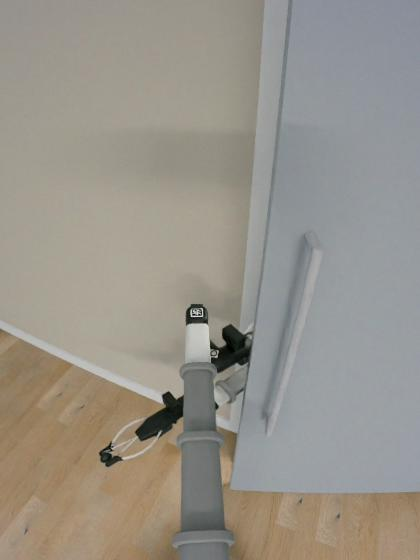

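Call:
move(blocking=false, r2={"base":{"translate_m":-0.25},"joints":{"wrist_yaw_rad":-1.115},"pace":"slow","contact_limits":{"translate_m":0.8}}, cameras=[])

Call:
wait(seconds=5, cameras=["r2_head_camera","r1_head_camera"])

Scene clock: 575.90 s.
move: r2 moving
r1: as last shown
r1.base_odometry: x=-1.512 y=+1.289 heading=+0.512
r1.turned_by_wheels: +0.003
r1.turned_by_imu: +0.004
r1.base_tilt: forward=-1.5 right=+1.3
r1.lidar_m: 0.27 0.30 0.30 0.33 0.65 2.77 2.85 2.75 2.88 2.18 0.25 0.25
r1.motor_effort: lift_m=+18(18) arm_m=+4(4) wheel_0=-4(27) wheel_1=-2(6) wheel_2=-2(16)
r1.servo_current: wrist_yaw_rad=46(65) wrist_pitch_rad=39(46) wrist_roll_rad=39(65) gripper_m=46(46)
r1.contact_limits: rotate_rad 1
r1.wrist_depth_mm: - - - - - - - / - - - - - - - / - - - - - - - / - - - - - - - / - - - - - - - / - - - 200 - - - / 1618 1618 180 1576 154 1661 1537
r2.base_odometry: x=-3.455 y=-1.173 heading=-2.470
r2.turned_by_wheels: +0.001
r2.turned_by_imu: +0.002
r2.base_tilt: forward=-0.6 right=+0.0
r2.lidar_m: 0.49 0.48 2.07 2.11 2.78 1.46 1.45 2.79 2.63 1.30 0.71 0.48
r2.base_status: translate_m moving
r2.joint_positions: lift_m=+0.750 arm_m=+0.500 wrist_yaw_rad=-1.087 wrist_pitch_rad=+0.001 wrist_roll_rad=+0.000 gripper_m=-0.019
r2.joint_status: wrist_yaw_rad moving
r2.measured_speeds: translate_m=-0.047 strafe_m=+0.000 rotate_rad=+0.003 lift_m=+0.000 arm_m=+0.000 wrist_yaw_rad=+0.000 wrist_pitch_rad=+0.000 wrist_roll_rad=+0.000
r2.motor_effort: lift_m=+20(20) arm_m=-4(7) wheel_0=+0(4) wheel_1=-5(6) wheel_2=+23(23)
r2.servo_current: wrist_yaw_rad=195(364) wrist_pitch_rad=39(46) wrist_roll_rad=39(65) gripper_m=65(72)
r2.contact_limits: translate_m 0.8
r2.hand_pose: x=+0.7278 y=-0.2959 z=+0.9277 quat_wxyz=(+0.856, +0.000, +0.000, -0.517) (m; r2's base frame)
r2.wrist_depth_mm: 212 - - - - - 831 / 213 - - - - - 831 / 214 - - - - - 831 / 216 - - - - - 842 / 213 - 585 - - - 831 / 216 - 187 202 182 - 842 / 216 143 - 112 - 1921 854
pictures: none
No camera images: "cameras" was empty.

Scene clock: 579.27 s.
earlier move: r2 done
r1.base_odometry: x=-1.512 y=+1.289 heading=+0.512
r1.turned_by_wheels: +0.000
r1.turned_by_imu: +0.000
r1.base_tilt: forward=-1.6 right=+1.3
r1.lidar_m: 0.62 0.44 0.43 0.46 0.66 2.72 2.87 2.78 2.91 2.17 0.25 0.25
r1.base_status: not commanded
r1.joint_positions: lift_m=+0.500 arm_m=+0.420 wrist_yaw_rad=-0.001 wrist_pitch_rad=+0.002 wrist_roll_rad=+0.000 gripper_m=-0.020
r1.joint_status: not commanded
r1.measured_speeds: all 0
r1.motor_effort: lift_m=+18(18) arm_m=+4(4) wheel_0=-2(27) wheel_1=-2(6) wheel_2=-2(16)
r1.servo_current: wrist_yaw_rad=52(72) wrist_pitch_rad=39(52) wrist_roll_rad=33(65) gripper_m=46(52)
r1.contact_limits: rotate_rad 1
r1.hand_pose: x=+0.8792 y=-0.0876 z=+0.6775 quat_wxyz=(+1.000, +0.000, +0.001, +0.000) (m; r1's base frame)
r1.wrist_depth_mm: - - - - - - - / - - - - - - - / - - - - - - - / - - - - - - - / - - - - - - - / - - - 199 - - - / 1661 1618 180 1618 154 1708 1576
r2.base_odometry: x=-3.269 y=-1.025 heading=-2.470
r2.turned_by_wheels: +0.000
r2.turned_by_imu: +0.015
r2.base_tilt: forward=-0.6 right=+0.1
r2.lidar_m: 0.55 0.71 2.17 2.25 2.96 1.21 1.33 2.65 2.51 1.63 0.86 0.52
r2.base_status: done
r2.joint_positions: lift_m=+0.750 arm_m=+0.500 wrist_yaw_rad=-1.095 wrist_pitch_rad=+0.001 wrist_roll_rad=+0.000 gripper_m=-0.019
r2.joint_status: all done
r2.measured_speeds: all 0
r2.on_its_own: wrist_yaw_rad is at rest, and its servo_current (111 mA) is outside its rest range (0 to 104 mA)
r2.motor_effort: lift_m=+20(21) arm_m=-5(7) wheel_0=+3(14) wheel_1=-4(6) wheel_2=+18(35)
r2.servo_current: wrist_yaw_rad=111(364) wrist_pitch_rad=39(52) wrist_roll_rad=39(65) gripper_m=72(78)
r2.contact_limits: translate_m 0.8
r2.hand_pose: x=+0.7253 y=-0.2964 z=+0.9277 quat_wxyz=(+0.854, +0.000, +0.000, -0.521) (m; r2's base frame)
r2.wrist_depth_mm: - - - - - 904 - / - - - - - 904 - / - - - - - 917 - / - - - - - 931 - / - 723 - - - 931 - / - 661 186 202 182 370 - / - 394 - 112 - - -
wait: 3.37 of 5 s (r2 has come to rest)
pictures: r1_head_camera, r2_head_camera
Images, in order (width x height): r1_head_camera 420x560, r2_head_camera 420x560.

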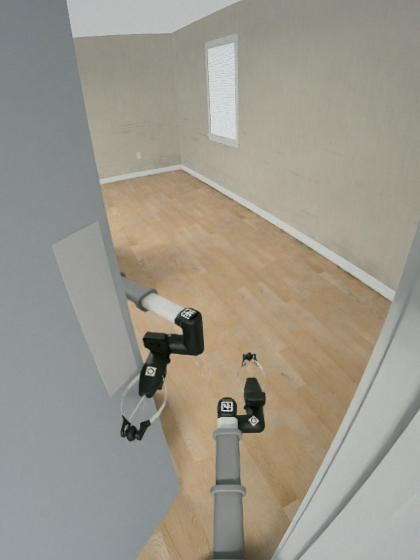

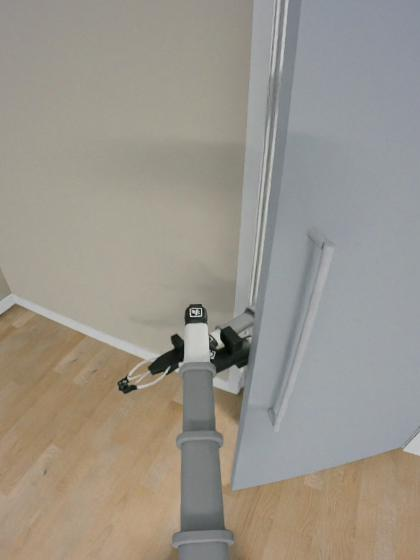

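Call:
move(blocking=false, r2={"base":{"translate_m":-0.12},"pace":"slow","contact_limits":{"translate_m":0.8}}, cameras=[])

Call:
wait(seconds=4, cameras=[])

Call:
move(blocking=false, r2={"base":{"rotate_rad":0.15},"pace":"slow","contact_limits":{"rotate_rad":0.8}}, cameras=[])

Call:
wait(seconds=4, cameras=[])

Call:
move(blocking=false, r2={"base":{"strafe_m":-0.13},"pace":"slow","contact_limits":{"strafe_m":0.5}}, cameras=[])

Call:
wait(seconds=4, cameras=["r2_head_camera","r1_head_camera"])

Scene clock: 595.63 s.
move: r2 moving
r1: as last shown
r1.base_tilt: forward=-1.6 right=+1.2
r1.lidar_m: 0.64 0.46 0.46 0.47 0.65 2.76 2.83 2.74 2.88 2.18 0.25 0.25
r1.motor_effort: lift_m=+18(18) arm_m=+4(4) wheel_0=-2(3) wheel_1=-2(2) wheel_2=-1(2)
r1.servo_current: wrist_yaw_rad=59(65) wrist_pitch_rad=46(46) wrist_roll_rad=52(72) gripper_m=46(46)
r1.contact_limits: rotate_rad 1
r1.wrist_depth_mm: - - - - - - - / - - - - - - - / - - - - - - - / - - - - - - - / - - - - - - - / - - - 199 - - - / 1618 1661 180 1661 154 1661 1576
r2.base_odometry: x=-3.260 y=-1.017 heading=-2.469
r2.turned_by_wheels: +0.001
r2.turned_by_imu: +0.002
r2.base_tilt: forward=-0.6 right=+0.0
r2.lidar_m: 0.55 0.72 2.19 2.25 2.96 1.22 1.37 2.65 2.51 1.63 0.87 0.52
r2.base_status: translate_m moving
r2.joint_positions: lift_m=+0.750 arm_m=+0.500 wrist_yaw_rad=-1.095 wrist_pitch_rad=+0.001 wrist_roll_rad=+0.000 gripper_m=-0.019
r2.joint_status: not commanded
r2.measured_speeds: translate_m=-0.048 strafe_m=+0.000 rotate_rad=+0.000 lift_m=+0.000 arm_m=+0.000 wrist_yaw_rad=+0.000 wrist_pitch_rad=+0.000 wrist_roll_rad=+0.000
r2.motor_effort: lift_m=+20(20) arm_m=-4(5) wheel_0=-7(7) wheel_1=-7(7) wheel_2=+21(24)
r2.servo_current: wrist_yaw_rad=104(124) wrist_pitch_rad=39(46) wrist_roll_rad=46(59) gripper_m=65(72)
r2.contact_limits: translate_m 0.8
r2.hand_pose: x=+0.7253 y=-0.2964 z=+0.9277 quat_wxyz=(+0.854, +0.000, +0.000, -0.521) (m; r2's base frame)
r2.wrist_depth_mm: - - - - - 904 - / - - - - - 917 - / - - - - - 917 - / - - - - - 917 - / - 723 - - - 931 - / - 627 186 201 182 290 - / - 397 - 112 - - -
pictures: none
No camera images: "cameras" was empty.

Scene clock: 597.60 s.
earlier move: r2 done
r1.base_odometry: x=-1.512 y=+1.289 heading=+0.512
r1.turned_by_wheels: +0.000
r1.turned_by_imu: +0.000
r1.base_tilt: forward=-1.6 right=+1.3
r1.lidar_m: 0.72 0.54 0.50 0.51 0.65 2.77 2.85 2.76 2.88 2.16 0.25 0.25
r1.base_status: not commanded
r1.joint_positions: lift_m=+0.500 arm_m=+0.420 wrist_yaw_rad=-0.001 wrist_pitch_rad=+0.002 wrist_roll_rad=+0.000 gripper_m=-0.020
r1.joint_status: not commanded
r1.measured_speeds: all 0
r1.motor_effort: lift_m=+18(18) arm_m=+4(4) wheel_0=-2(3) wheel_1=-2(2) wheel_2=-1(2)
r1.servo_current: wrist_yaw_rad=33(65) wrist_pitch_rad=39(46) wrist_roll_rad=52(72) gripper_m=46(52)
r1.contact_limits: rotate_rad 1
r1.hand_pose: x=+0.8792 y=-0.0876 z=+0.6775 quat_wxyz=(+1.000, +0.000, +0.001, +0.000) (m; r1's base frame)
r1.wrist_depth_mm: - - - - - - - / - - - - - - - / - - - - - - - / - - - - - - - / - - - - - - - / - - - 199 - - - / 1661 1618 180 1661 154 1661 1576
r2.base_odometry: x=-3.176 y=-0.951 heading=-2.469
r2.turned_by_wheels: +0.000
r2.turned_by_imu: +0.001
r2.base_tilt: forward=-0.6 right=+0.1
r2.lidar_m: 0.61 0.82 2.22 2.29 3.02 1.12 1.37 2.61 2.45 1.77 1.01 0.56
r2.base_status: done
r2.joint_positions: lift_m=+0.750 arm_m=+0.500 wrist_yaw_rad=-1.095 wrist_pitch_rad=+0.001 wrist_roll_rad=+0.000 gripper_m=-0.019
r2.joint_status: not commanded
r2.measured_speeds: all 0
r2.on_its_own: wrist_yaw_rad is at rest, and its servo_current (111 mA) is outside its rest range (0 to 104 mA)
r2.motor_effort: lift_m=+20(20) arm_m=-4(5) wheel_0=-1(7) wheel_1=-3(7) wheel_2=+17(24)
r2.servo_current: wrist_yaw_rad=111(124) wrist_pitch_rad=33(46) wrist_roll_rad=46(59) gripper_m=65(72)
r2.contact_limits: translate_m 0.8
r2.hand_pose: x=+0.7253 y=-0.2964 z=+0.9277 quat_wxyz=(+0.854, +0.000, +0.000, -0.521) (m; r2's base frame)
r2.wrist_depth_mm: - - - - - - - / - - - - - - - / - - - - - - - / - - - - - - - / - 778 - - - - - / - 609 184 200 182 - - / 433 559 - 112 - - -
wait: 1.97 of 4 s (r2 has come to rest)
pictures: none
No camera images: "cameras" was empty.

Scene clock: 598.10 s.
move: r2 moving
r1: as last shown
r1.lidar_m: 0.78 0.54 0.49 0.46 0.64 2.72 2.83 2.75 2.88 2.17 0.25 0.25
r1.servo_current: wrist_yaw_rad=46(72) wrist_pitch_rad=39(46) wrist_roll_rad=52(52) gripper_m=46(52)
r1.contact_limits: rotate_rad 1
r1.wrist_depth_mm: - - - - - - - / - - - - - - - / - - - - - - - / - - - - - - - / - - - - - - - / - - - 199 - - - / 1618 1618 180 1618 154 1661 1576
r2.base_odometry: x=-3.176 y=-0.951 heading=-2.357
r2.turned_by_wheels: +0.112
r2.turned_by_imu: +0.110
r2.base_tilt: forward=-0.7 right=+0.1
r2.lidar_m: 0.82 1.74 2.23 2.37 3.36 1.13 3.37 2.53 2.44 1.59 0.88 0.56
r2.base_status: rotate_rad moving
r2.joint_positions: lift_m=+0.750 arm_m=+0.500 wrist_yaw_rad=-1.098 wrist_pitch_rad=+0.001 wrist_roll_rad=+0.000 gripper_m=-0.019
r2.joint_status: not commanded
r2.measured_speeds: translate_m=+0.002 strafe_m=+0.001 rotate_rad=+0.294 lift_m=+0.000 arm_m=+0.000 wrist_yaw_rad=+0.000 wrist_pitch_rad=+0.000 wrist_roll_rad=+0.000
r2.motor_effort: lift_m=+21(21) arm_m=-5(5) wheel_0=+1(10) wheel_1=-3(8) wheel_2=+0(14)
r2.servo_current: wrist_yaw_rad=98(124) wrist_pitch_rad=39(46) wrist_roll_rad=52(52) gripper_m=65(72)
r2.contact_limits: rotate_rad 0.8
r2.hand_pose: x=+0.7245 y=-0.2966 z=+0.9277 quat_wxyz=(+0.853, +0.000, +0.000, -0.522) (m; r2's base frame)
r2.wrist_depth_mm: 504 - - - - - - / 504 - - - - 102 - / 508 - - - - 102 - / 512 - - - - - - / - - 976 - - - - / 530 809 183 202 182 104 - / 500 399 - 112 - - -
pictures: none
No camera images: "cameras" was empty.

Scene clock: 599.67 s.
earlier move: r2 done
r1.base_odometry: x=-1.512 y=+1.289 heading=+0.512
r1.turned_by_wheels: +0.000
r1.turned_by_imu: +0.000
r1.base_tilt: forward=-1.6 right=+1.2
r1.lidar_m: 0.62 0.48 0.43 0.48 0.66 2.75 2.85 2.74 2.89 2.17 0.25 0.25
r1.base_status: not commanded
r1.joint_positions: lift_m=+0.500 arm_m=+0.420 wrist_yaw_rad=-0.001 wrist_pitch_rad=+0.002 wrist_roll_rad=+0.000 gripper_m=-0.020
r1.joint_status: not commanded
r1.measured_speeds: all 0
r1.motor_effort: lift_m=+18(18) arm_m=+4(4) wheel_0=-2(3) wheel_1=-2(2) wheel_2=-1(2)
r1.servo_current: wrist_yaw_rad=39(72) wrist_pitch_rad=39(52) wrist_roll_rad=52(59) gripper_m=46(52)
r1.contact_limits: rotate_rad 1
r1.hand_pose: x=+0.8792 y=-0.0876 z=+0.6775 quat_wxyz=(+1.000, +0.000, +0.001, +0.000) (m; r1's base frame)
r1.wrist_depth_mm: - - - - - - - / - - - - - - - / - - - - - - - / - - - - - - - / - - - - - - - / - - - 199 - - - / 1661 1661 181 1661 154 1661 1537
r2.base_odometry: x=-3.176 y=-0.951 heading=-2.315
r2.turned_by_wheels: +0.041
r2.turned_by_imu: +0.048
r2.base_tilt: forward=-0.6 right=+0.0
r2.lidar_m: 0.82 1.88 2.22 2.43 1.31 1.13 3.23 2.52 2.46 1.53 0.90 0.63
r2.base_status: done
r2.joint_positions: lift_m=+0.750 arm_m=+0.500 wrist_yaw_rad=-1.089 wrist_pitch_rad=+0.001 wrist_roll_rad=+0.000 gripper_m=-0.019
r2.joint_status: not commanded
r2.measured_speeds: all 0
r2.on_its_own: wrist_yaw_rad is at rest, and its servo_current (156 mA) is outside its rest range (0 to 104 mA)
r2.motor_effort: lift_m=+20(21) arm_m=-6(6) wheel_0=+15(23) wheel_1=+9(9) wheel_2=+24(24)
r2.servo_current: wrist_yaw_rad=156(176) wrist_pitch_rad=39(46) wrist_roll_rad=59(59) gripper_m=65(72)
r2.contact_limits: rotate_rad 0.8
r2.hand_pose: x=+0.7271 y=-0.2961 z=+0.9277 quat_wxyz=(+0.855, +0.000, +0.000, -0.518) (m; r2's base frame)
r2.wrist_depth_mm: - - - - 159 - - / - - - - 161 - - / - - - - 165 - 904 / - - - - 163 - - / - - 878 180 164 - - / - 559 185 181 165 - - / - 125 - 112 138 - -
wait: 1.57 of 4 s (r2 has come to rest)
pictures: none
No camera images: "cameras" was empty.

Scene clock: 600.17 s.
move: r2 moving
r1: as last shown
r1.lidar_m: 0.61 0.46 0.42 0.46 0.66 2.75 2.86 2.77 2.88 2.19 0.25 0.25
r1.motor_effort: lift_m=+18(18) arm_m=+4(4) wheel_0=-2(2) wheel_1=-2(2) wheel_2=-1(2)
r1.servo_current: wrist_yaw_rad=59(65) wrist_pitch_rad=39(46) wrist_roll_rad=46(59) gripper_m=39(46)
r1.contact_limits: rotate_rad 1
r1.wrist_depth_mm: - - - - - - - / - - - - - - - / - - - - - - - / - - - - - - - / - - - - - - - / - - - 198 - - - / 1618 1661 180 1618 154 1708 1537
r2.base_odometry: x=-3.187 y=-0.941 heading=-2.311
r2.turned_by_wheels: +0.004
r2.turned_by_imu: +0.020
r2.base_tilt: forward=-0.6 right=+0.0
r2.lidar_m: 0.80 1.91 2.24 2.43 1.32 1.14 3.17 2.51 2.45 1.49 0.84 0.63
r2.base_status: strafe_m moving
r2.joint_positions: lift_m=+0.750 arm_m=+0.500 wrist_yaw_rad=-1.089 wrist_pitch_rad=+0.001 wrist_roll_rad=+0.000 gripper_m=-0.019
r2.joint_status: not commanded
r2.measured_speeds: translate_m=+0.000 strafe_m=-0.057 rotate_rad=-0.003 lift_m=+0.000 arm_m=+0.000 wrist_yaw_rad=+0.000 wrist_pitch_rad=+0.000 wrist_roll_rad=+0.000
r2.motor_effort: lift_m=+21(21) arm_m=-7(7) wheel_0=+28(31) wheel_1=+4(8) wheel_2=+20(21)
r2.servo_current: wrist_yaw_rad=163(176) wrist_pitch_rad=52(52) wrist_roll_rad=39(52) gripper_m=65(72)
r2.contact_limits: strafe_m 0.5
r2.hand_pose: x=+0.7272 y=-0.2961 z=+0.9277 quat_wxyz=(+0.855, +0.000, +0.000, -0.518) (m; r2's base frame)
r2.wrist_depth_mm: - - - - 160 - - / - - - - 161 - - / - - - - 163 - - / - - - - 164 - - / - - 904 931 165 - 699 / - 574 185 183 166 - 732 / - - - 112 140 - -
pictures: none
No camera images: "cameras" was empty.

Scene clock: 602.10 s.
earlier move: r2 done
r1.base_odometry: x=-1.512 y=+1.289 heading=+0.512
r1.turned_by_wheels: +0.000
r1.turned_by_imu: +0.000
r1.base_tilt: forward=-1.5 right=+1.3
r1.lidar_m: 0.51 0.38 0.39 0.43 0.67 2.76 2.83 2.75 2.90 2.16 0.26 0.25
r1.base_status: not commanded
r1.joint_positions: lift_m=+0.500 arm_m=+0.420 wrist_yaw_rad=-0.001 wrist_pitch_rad=+0.002 wrist_roll_rad=+0.000 gripper_m=-0.020
r1.joint_status: not commanded
r1.measured_speeds: all 0
r1.motor_effort: lift_m=+18(18) arm_m=+4(4) wheel_0=-2(3) wheel_1=-2(2) wheel_2=-2(2)
r1.servo_current: wrist_yaw_rad=59(65) wrist_pitch_rad=39(52) wrist_roll_rad=46(65) gripper_m=39(52)
r1.contact_limits: rotate_rad 1
r1.hand_pose: x=+0.8792 y=-0.0876 z=+0.6775 quat_wxyz=(+1.000, +0.000, +0.001, +0.000) (m; r1's base frame)
r1.wrist_depth_mm: - - - - - - - / - - - - - - - / - - - - - - - / - - - - - - - / - - - - - - - / - - - 199 - - - / 1618 1618 180 1618 154 1708 1576
r2.base_odometry: x=-3.272 y=-0.864 heading=-2.311
r2.turned_by_wheels: +0.000
r2.turned_by_imu: +0.125
r2.base_tilt: forward=-0.6 right=+0.1
r2.lidar_m: 0.79 2.08 2.29 2.65 1.31 1.22 2.82 2.39 2.20 1.24 0.78 0.61
r2.base_status: done
r2.joint_positions: lift_m=+0.750 arm_m=+0.501 wrist_yaw_rad=-1.087 wrist_pitch_rad=+0.001 wrist_roll_rad=+0.000 gripper_m=-0.019
r2.joint_status: not commanded
r2.measured_speeds: all 0
r2.on_its_own: wrist_yaw_rad is at rest, and its servo_current (176 mA) is outside its rest range (0 to 104 mA)
r2.motor_effort: lift_m=+20(21) arm_m=-13(13) wheel_0=+19(32) wheel_1=+3(8) wheel_2=+25(26)
r2.servo_current: wrist_yaw_rad=176(182) wrist_pitch_rad=39(52) wrist_roll_rad=46(59) gripper_m=65(78)
r2.contact_limits: strafe_m 0.5
r2.hand_pose: x=+0.7281 y=-0.2960 z=+0.9277 quat_wxyz=(+0.856, +0.000, +0.000, -0.517) (m; r2's base frame)
r2.wrist_depth_mm: - - - 175 154 - - / - - - 831 153 182 - / - - - 831 155 183 - / - - - 842 155 183 - / - - - 788 156 - - / - - 185 181 158 186 - / - - 535 112 134 - -
wait: 1.93 of 4 s (r2 has come to rest)
pictures: r1_head_camera, r2_head_camera
Images, in order (width x height): r1_head_camera 420x560, r2_head_camera 420x560.

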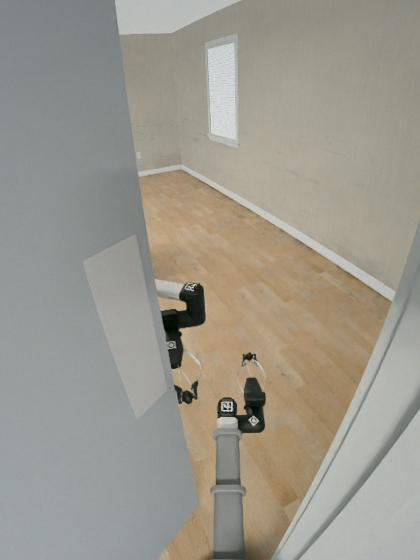

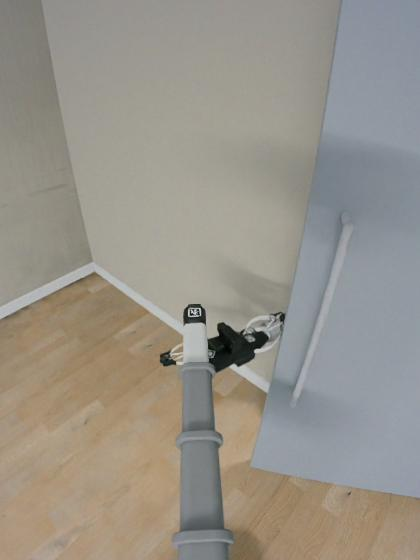

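Call:
move(blocking=false, r1={"base":{"rotate_rad":0.2},"pace":"slow","contact_limits":{"rotate_rad":1}}, cameras=[])

Call:
wait(seconds=2, cameras=["r1_head_camera","r2_head_camera"])

Scene clock: 609.50 s.
move: r1 moving
r1.base_odometry: x=-1.512 y=+1.289 heading=+0.635
r1.turned_by_wheels: +0.124
r1.turned_by_imu: +0.124
r1.base_tilt: forward=-1.5 right=+1.3
r1.lidar_m: 0.47 0.37 0.38 0.46 0.69 2.91 2.76 2.76 2.57 2.14 0.27 0.25
r1.base_status: rotate_rad moving
r1.joint_positions: lift_m=+0.500 arm_m=+0.420 wrist_yaw_rad=-0.001 wrist_pitch_rad=+0.002 wrist_roll_rad=+0.000 gripper_m=-0.020
r1.joint_status: not commanded
r1.measured_speeds: translate_m=-0.001 strafe_m=+0.002 rotate_rad=+0.419 lift_m=+0.000 arm_m=+0.000 wrist_yaw_rad=+0.000 wrist_pitch_rad=+0.000 wrist_roll_rad=+0.000
r1.motor_effort: lift_m=+18(18) arm_m=+4(4) wheel_0=-6(9) wheel_1=-4(7) wheel_2=-4(6)
r1.servo_current: wrist_yaw_rad=59(72) wrist_pitch_rad=46(46) wrist_roll_rad=52(65) gripper_m=39(46)
r1.contact_limits: rotate_rad 1
r1.hand_pose: x=+0.8792 y=-0.0876 z=+0.6775 quat_wxyz=(+1.000, +0.000, +0.001, +0.000) (m; r1's base frame)
r1.wrist_depth_mm: - - - - - - - / - - - - - - - / - - - - - - - / - - - - - - - / - - - - - - - / - - - 199 - - - / 1618 1618 180 1661 154 1708 1661
r2.base_odometry: x=-3.272 y=-0.864 heading=-2.311
r2.turned_by_wheels: +0.000
r2.turned_by_imu: +0.000
r2.base_tilt: forward=-0.6 right=+0.0
r2.lidar_m: 0.69 2.06 2.28 2.66 1.30 1.24 2.82 2.39 2.14 1.25 0.77 0.62
r2.base_status: not commanded
r2.joint_positions: lift_m=+0.750 arm_m=+0.501 wrist_yaw_rad=-1.087 wrist_pitch_rad=+0.001 wrist_roll_rad=+0.000 gripper_m=-0.019
r2.joint_status: not commanded
r2.measured_speeds: all 0
r2.motor_effort: lift_m=+20(20) arm_m=-13(13) wheel_0=+19(19) wheel_1=+4(4) wheel_2=+25(25)
r2.servo_current: wrist_yaw_rad=176(182) wrist_pitch_rad=39(46) wrist_roll_rad=46(52) gripper_m=65(72)
r2.contact_limits: strafe_m 0.5
r2.hand_pose: x=+0.7281 y=-0.2960 z=+0.9277 quat_wxyz=(+0.856, +0.000, +0.000, -0.517) (m; r2's base frame)
r2.wrist_depth_mm: - - - 809 154 - - / - - - 820 153 182 - / - - - 831 155 182 - / - - - 842 156 183 - / - - - 809 156 - - / - - 184 181 158 185 - / - - 1983 112 134 - -
pictures: none
No camera images: "cameras" was empty.

Scene clock: 610.33 s.
earlier move: r1 done
r1.base_odometry: x=-1.512 y=+1.289 heading=+0.708
r1.turned_by_wheels: +0.072
r1.turned_by_imu: +0.072
r1.base_tilt: forward=-1.6 right=+1.3
r1.lidar_m: 0.46 0.39 0.37 0.48 2.60 2.97 2.75 2.75 2.47 2.15 0.25 0.25
r1.base_status: done
r1.joint_positions: lift_m=+0.500 arm_m=+0.420 wrist_yaw_rad=+0.000 wrist_pitch_rad=+0.002 wrist_roll_rad=+0.000 gripper_m=-0.020
r1.joint_status: not commanded
r1.measured_speeds: all 0
r1.motor_effort: lift_m=+18(18) arm_m=-1(4) wheel_0=-26(27) wheel_1=-11(12) wheel_2=-15(15)
r1.servo_current: wrist_yaw_rad=65(72) wrist_pitch_rad=46(46) wrist_roll_rad=52(65) gripper_m=46(46)
r1.contact_limits: rotate_rad 1
r1.hand_pose: x=+0.8793 y=-0.0875 z=+0.6775 quat_wxyz=(+1.000, +0.000, +0.001, +0.000) (m; r1's base frame)
r1.wrist_depth_mm: - - - - - - - / - - - - - - - / - - - - - - - / - - - - - - - / - - - - - - - / - - - 199 - - - / 1708 1618 180 1661 154 1708 1661
r2.base_odometry: x=-3.272 y=-0.864 heading=-2.311
r2.turned_by_wheels: +0.000
r2.turned_by_imu: +0.013
r2.base_tilt: forward=-0.6 right=+0.0
r2.lidar_m: 0.69 2.13 2.29 2.70 1.30 1.21 2.76 2.38 2.09 1.20 0.75 0.62
r2.base_status: not commanded
r2.joint_positions: lift_m=+0.750 arm_m=+0.500 wrist_yaw_rad=-1.087 wrist_pitch_rad=+0.001 wrist_roll_rad=+0.000 gripper_m=-0.019
r2.joint_status: not commanded
r2.measured_speeds: all 0
r2.on_its_own: wrist_yaw_rad is at rest, and its servo_current (182 mA) is outside its rest range (0 to 104 mA)
r2.motor_effort: lift_m=+20(20) arm_m=-11(13) wheel_0=+19(22) wheel_1=+7(7) wheel_2=+22(25)
r2.servo_current: wrist_yaw_rad=182(195) wrist_pitch_rad=39(46) wrist_roll_rad=46(52) gripper_m=65(72)
r2.contact_limits: strafe_m 0.5
r2.hand_pose: x=+0.7280 y=-0.2960 z=+0.9277 quat_wxyz=(+0.856, +0.000, +0.000, -0.517) (m; r2's base frame)
r2.wrist_depth_mm: - - - - 156 173 - / - - - - 153 173 - / - - - - 155 173 - / - - - 878 155 174 - / - - - 788 157 176 - / - - 183 184 157 177 - / - - - 112 154 - -
wait: 0.83 of 2 s (r1 has come to rest)
pictures: r1_head_camera, r2_head_camera
Images, in order (width x height): r1_head_camera 420x560, r2_head_camera 420x560.

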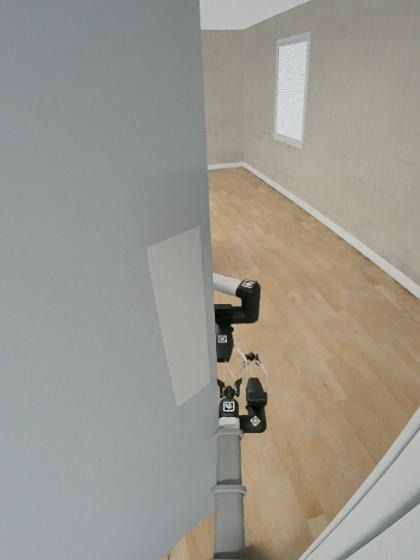

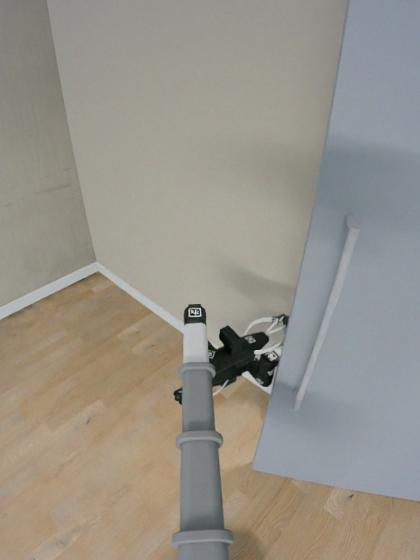

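Call:
move(blocking=false, r2={"base":{"translate_m":0.12},"pace":"slow","contact_limits":{"translate_m":0.2}}, cameras=[])

Call:
wait(seconds=3, cameras=[])

Call:
move(blocking=false, r2={"base":{"strafe_m":-0.12},"pace":"slow","contact_limits":{"strafe_m":0.2}}, cameras=[])

Call:
wait(seconds=3, cameras=["r1_head_camera","r2_head_camera"])

Scene clock: 618.20 s.
move: r2 contact_stop
r1: as last shown
r1.turned_by_wheels: +0.000
r1.turned_by_imu: +0.000
r1.lidar_m: 0.45 0.38 0.40 0.47 2.57 2.99 2.76 2.78 2.47 2.12 0.25 0.25
r1.motor_effort: lift_m=+18(18) arm_m=-1(4) wheel_0=-25(26) wheel_1=-11(12) wheel_2=-15(15)
r1.servo_current: wrist_yaw_rad=46(59) wrist_pitch_rad=46(46) wrist_roll_rad=39(72) gripper_m=46(46)
r1.contact_limits: rotate_rad 1
r1.hand_pose: x=+0.8792 y=-0.0875 z=+0.6775 quat_wxyz=(+1.000, +0.000, +0.001, +0.000) (m; r1's base frame)
r1.wrist_depth_mm: - - - - - - - / - - - - - - - / - - - - - - - / - - - - - - - / - - - - - - - / - - - 199 - - - / 1756 1661 181 1618 154 1708 1708
r2.base_odometry: x=-3.278 y=-0.873 heading=-2.295
r2.turned_by_wheels: +0.016
r2.turned_by_imu: +0.016
r2.base_tilt: forward=-0.7 right=+0.1
r2.lidar_m: 0.61 2.20 2.29 2.70 1.30 1.22 2.73 2.41 2.05 1.18 0.75 0.62
r2.base_status: translate_m contact_stop
r2.joint_positions: lift_m=+0.750 arm_m=+0.500 wrist_yaw_rad=-1.094 wrist_pitch_rad=+0.001 wrist_roll_rad=+0.000 gripper_m=-0.019
r2.joint_status: not commanded
r2.measured_speeds: translate_m=+0.031 strafe_m=+0.024 rotate_rad=+0.229 lift_m=+0.000 arm_m=+0.000 wrist_yaw_rad=+0.000 wrist_pitch_rad=+0.000 wrist_roll_rad=+0.000
r2.on_its_own: the wheels are slack since a contact_stop
r2.motor_effort: lift_m=+20(20) arm_m=-9(12) wheel_0=+9(24) wheel_1=+7(14) wheel_2=+3(19)
r2.servo_current: wrist_yaw_rad=117(182) wrist_pitch_rad=46(46) wrist_roll_rad=52(59) gripper_m=72(72)
r2.contact_limits: translate_m 0.2
r2.hand_pose: x=+0.7259 y=-0.2963 z=+0.9277 quat_wxyz=(+0.854, +0.000, +0.000, -0.520) (m; r2's base frame)
r2.wrist_depth_mm: - - - - 154 172 - / - - - - 156 172 - / - - - - 161 173 - / - - - - 158 173 - / - - - 842 163 175 - / - - 184 190 160 176 - / - - - 112 156 - -
pictures: none
No camera images: "cameras" was empty.

not run: a stop that you did not command came earlier in this reply.

not run: a stop that you did not command came earlier in this reply.

not run: a stop that you did not command came earlier in this reply.


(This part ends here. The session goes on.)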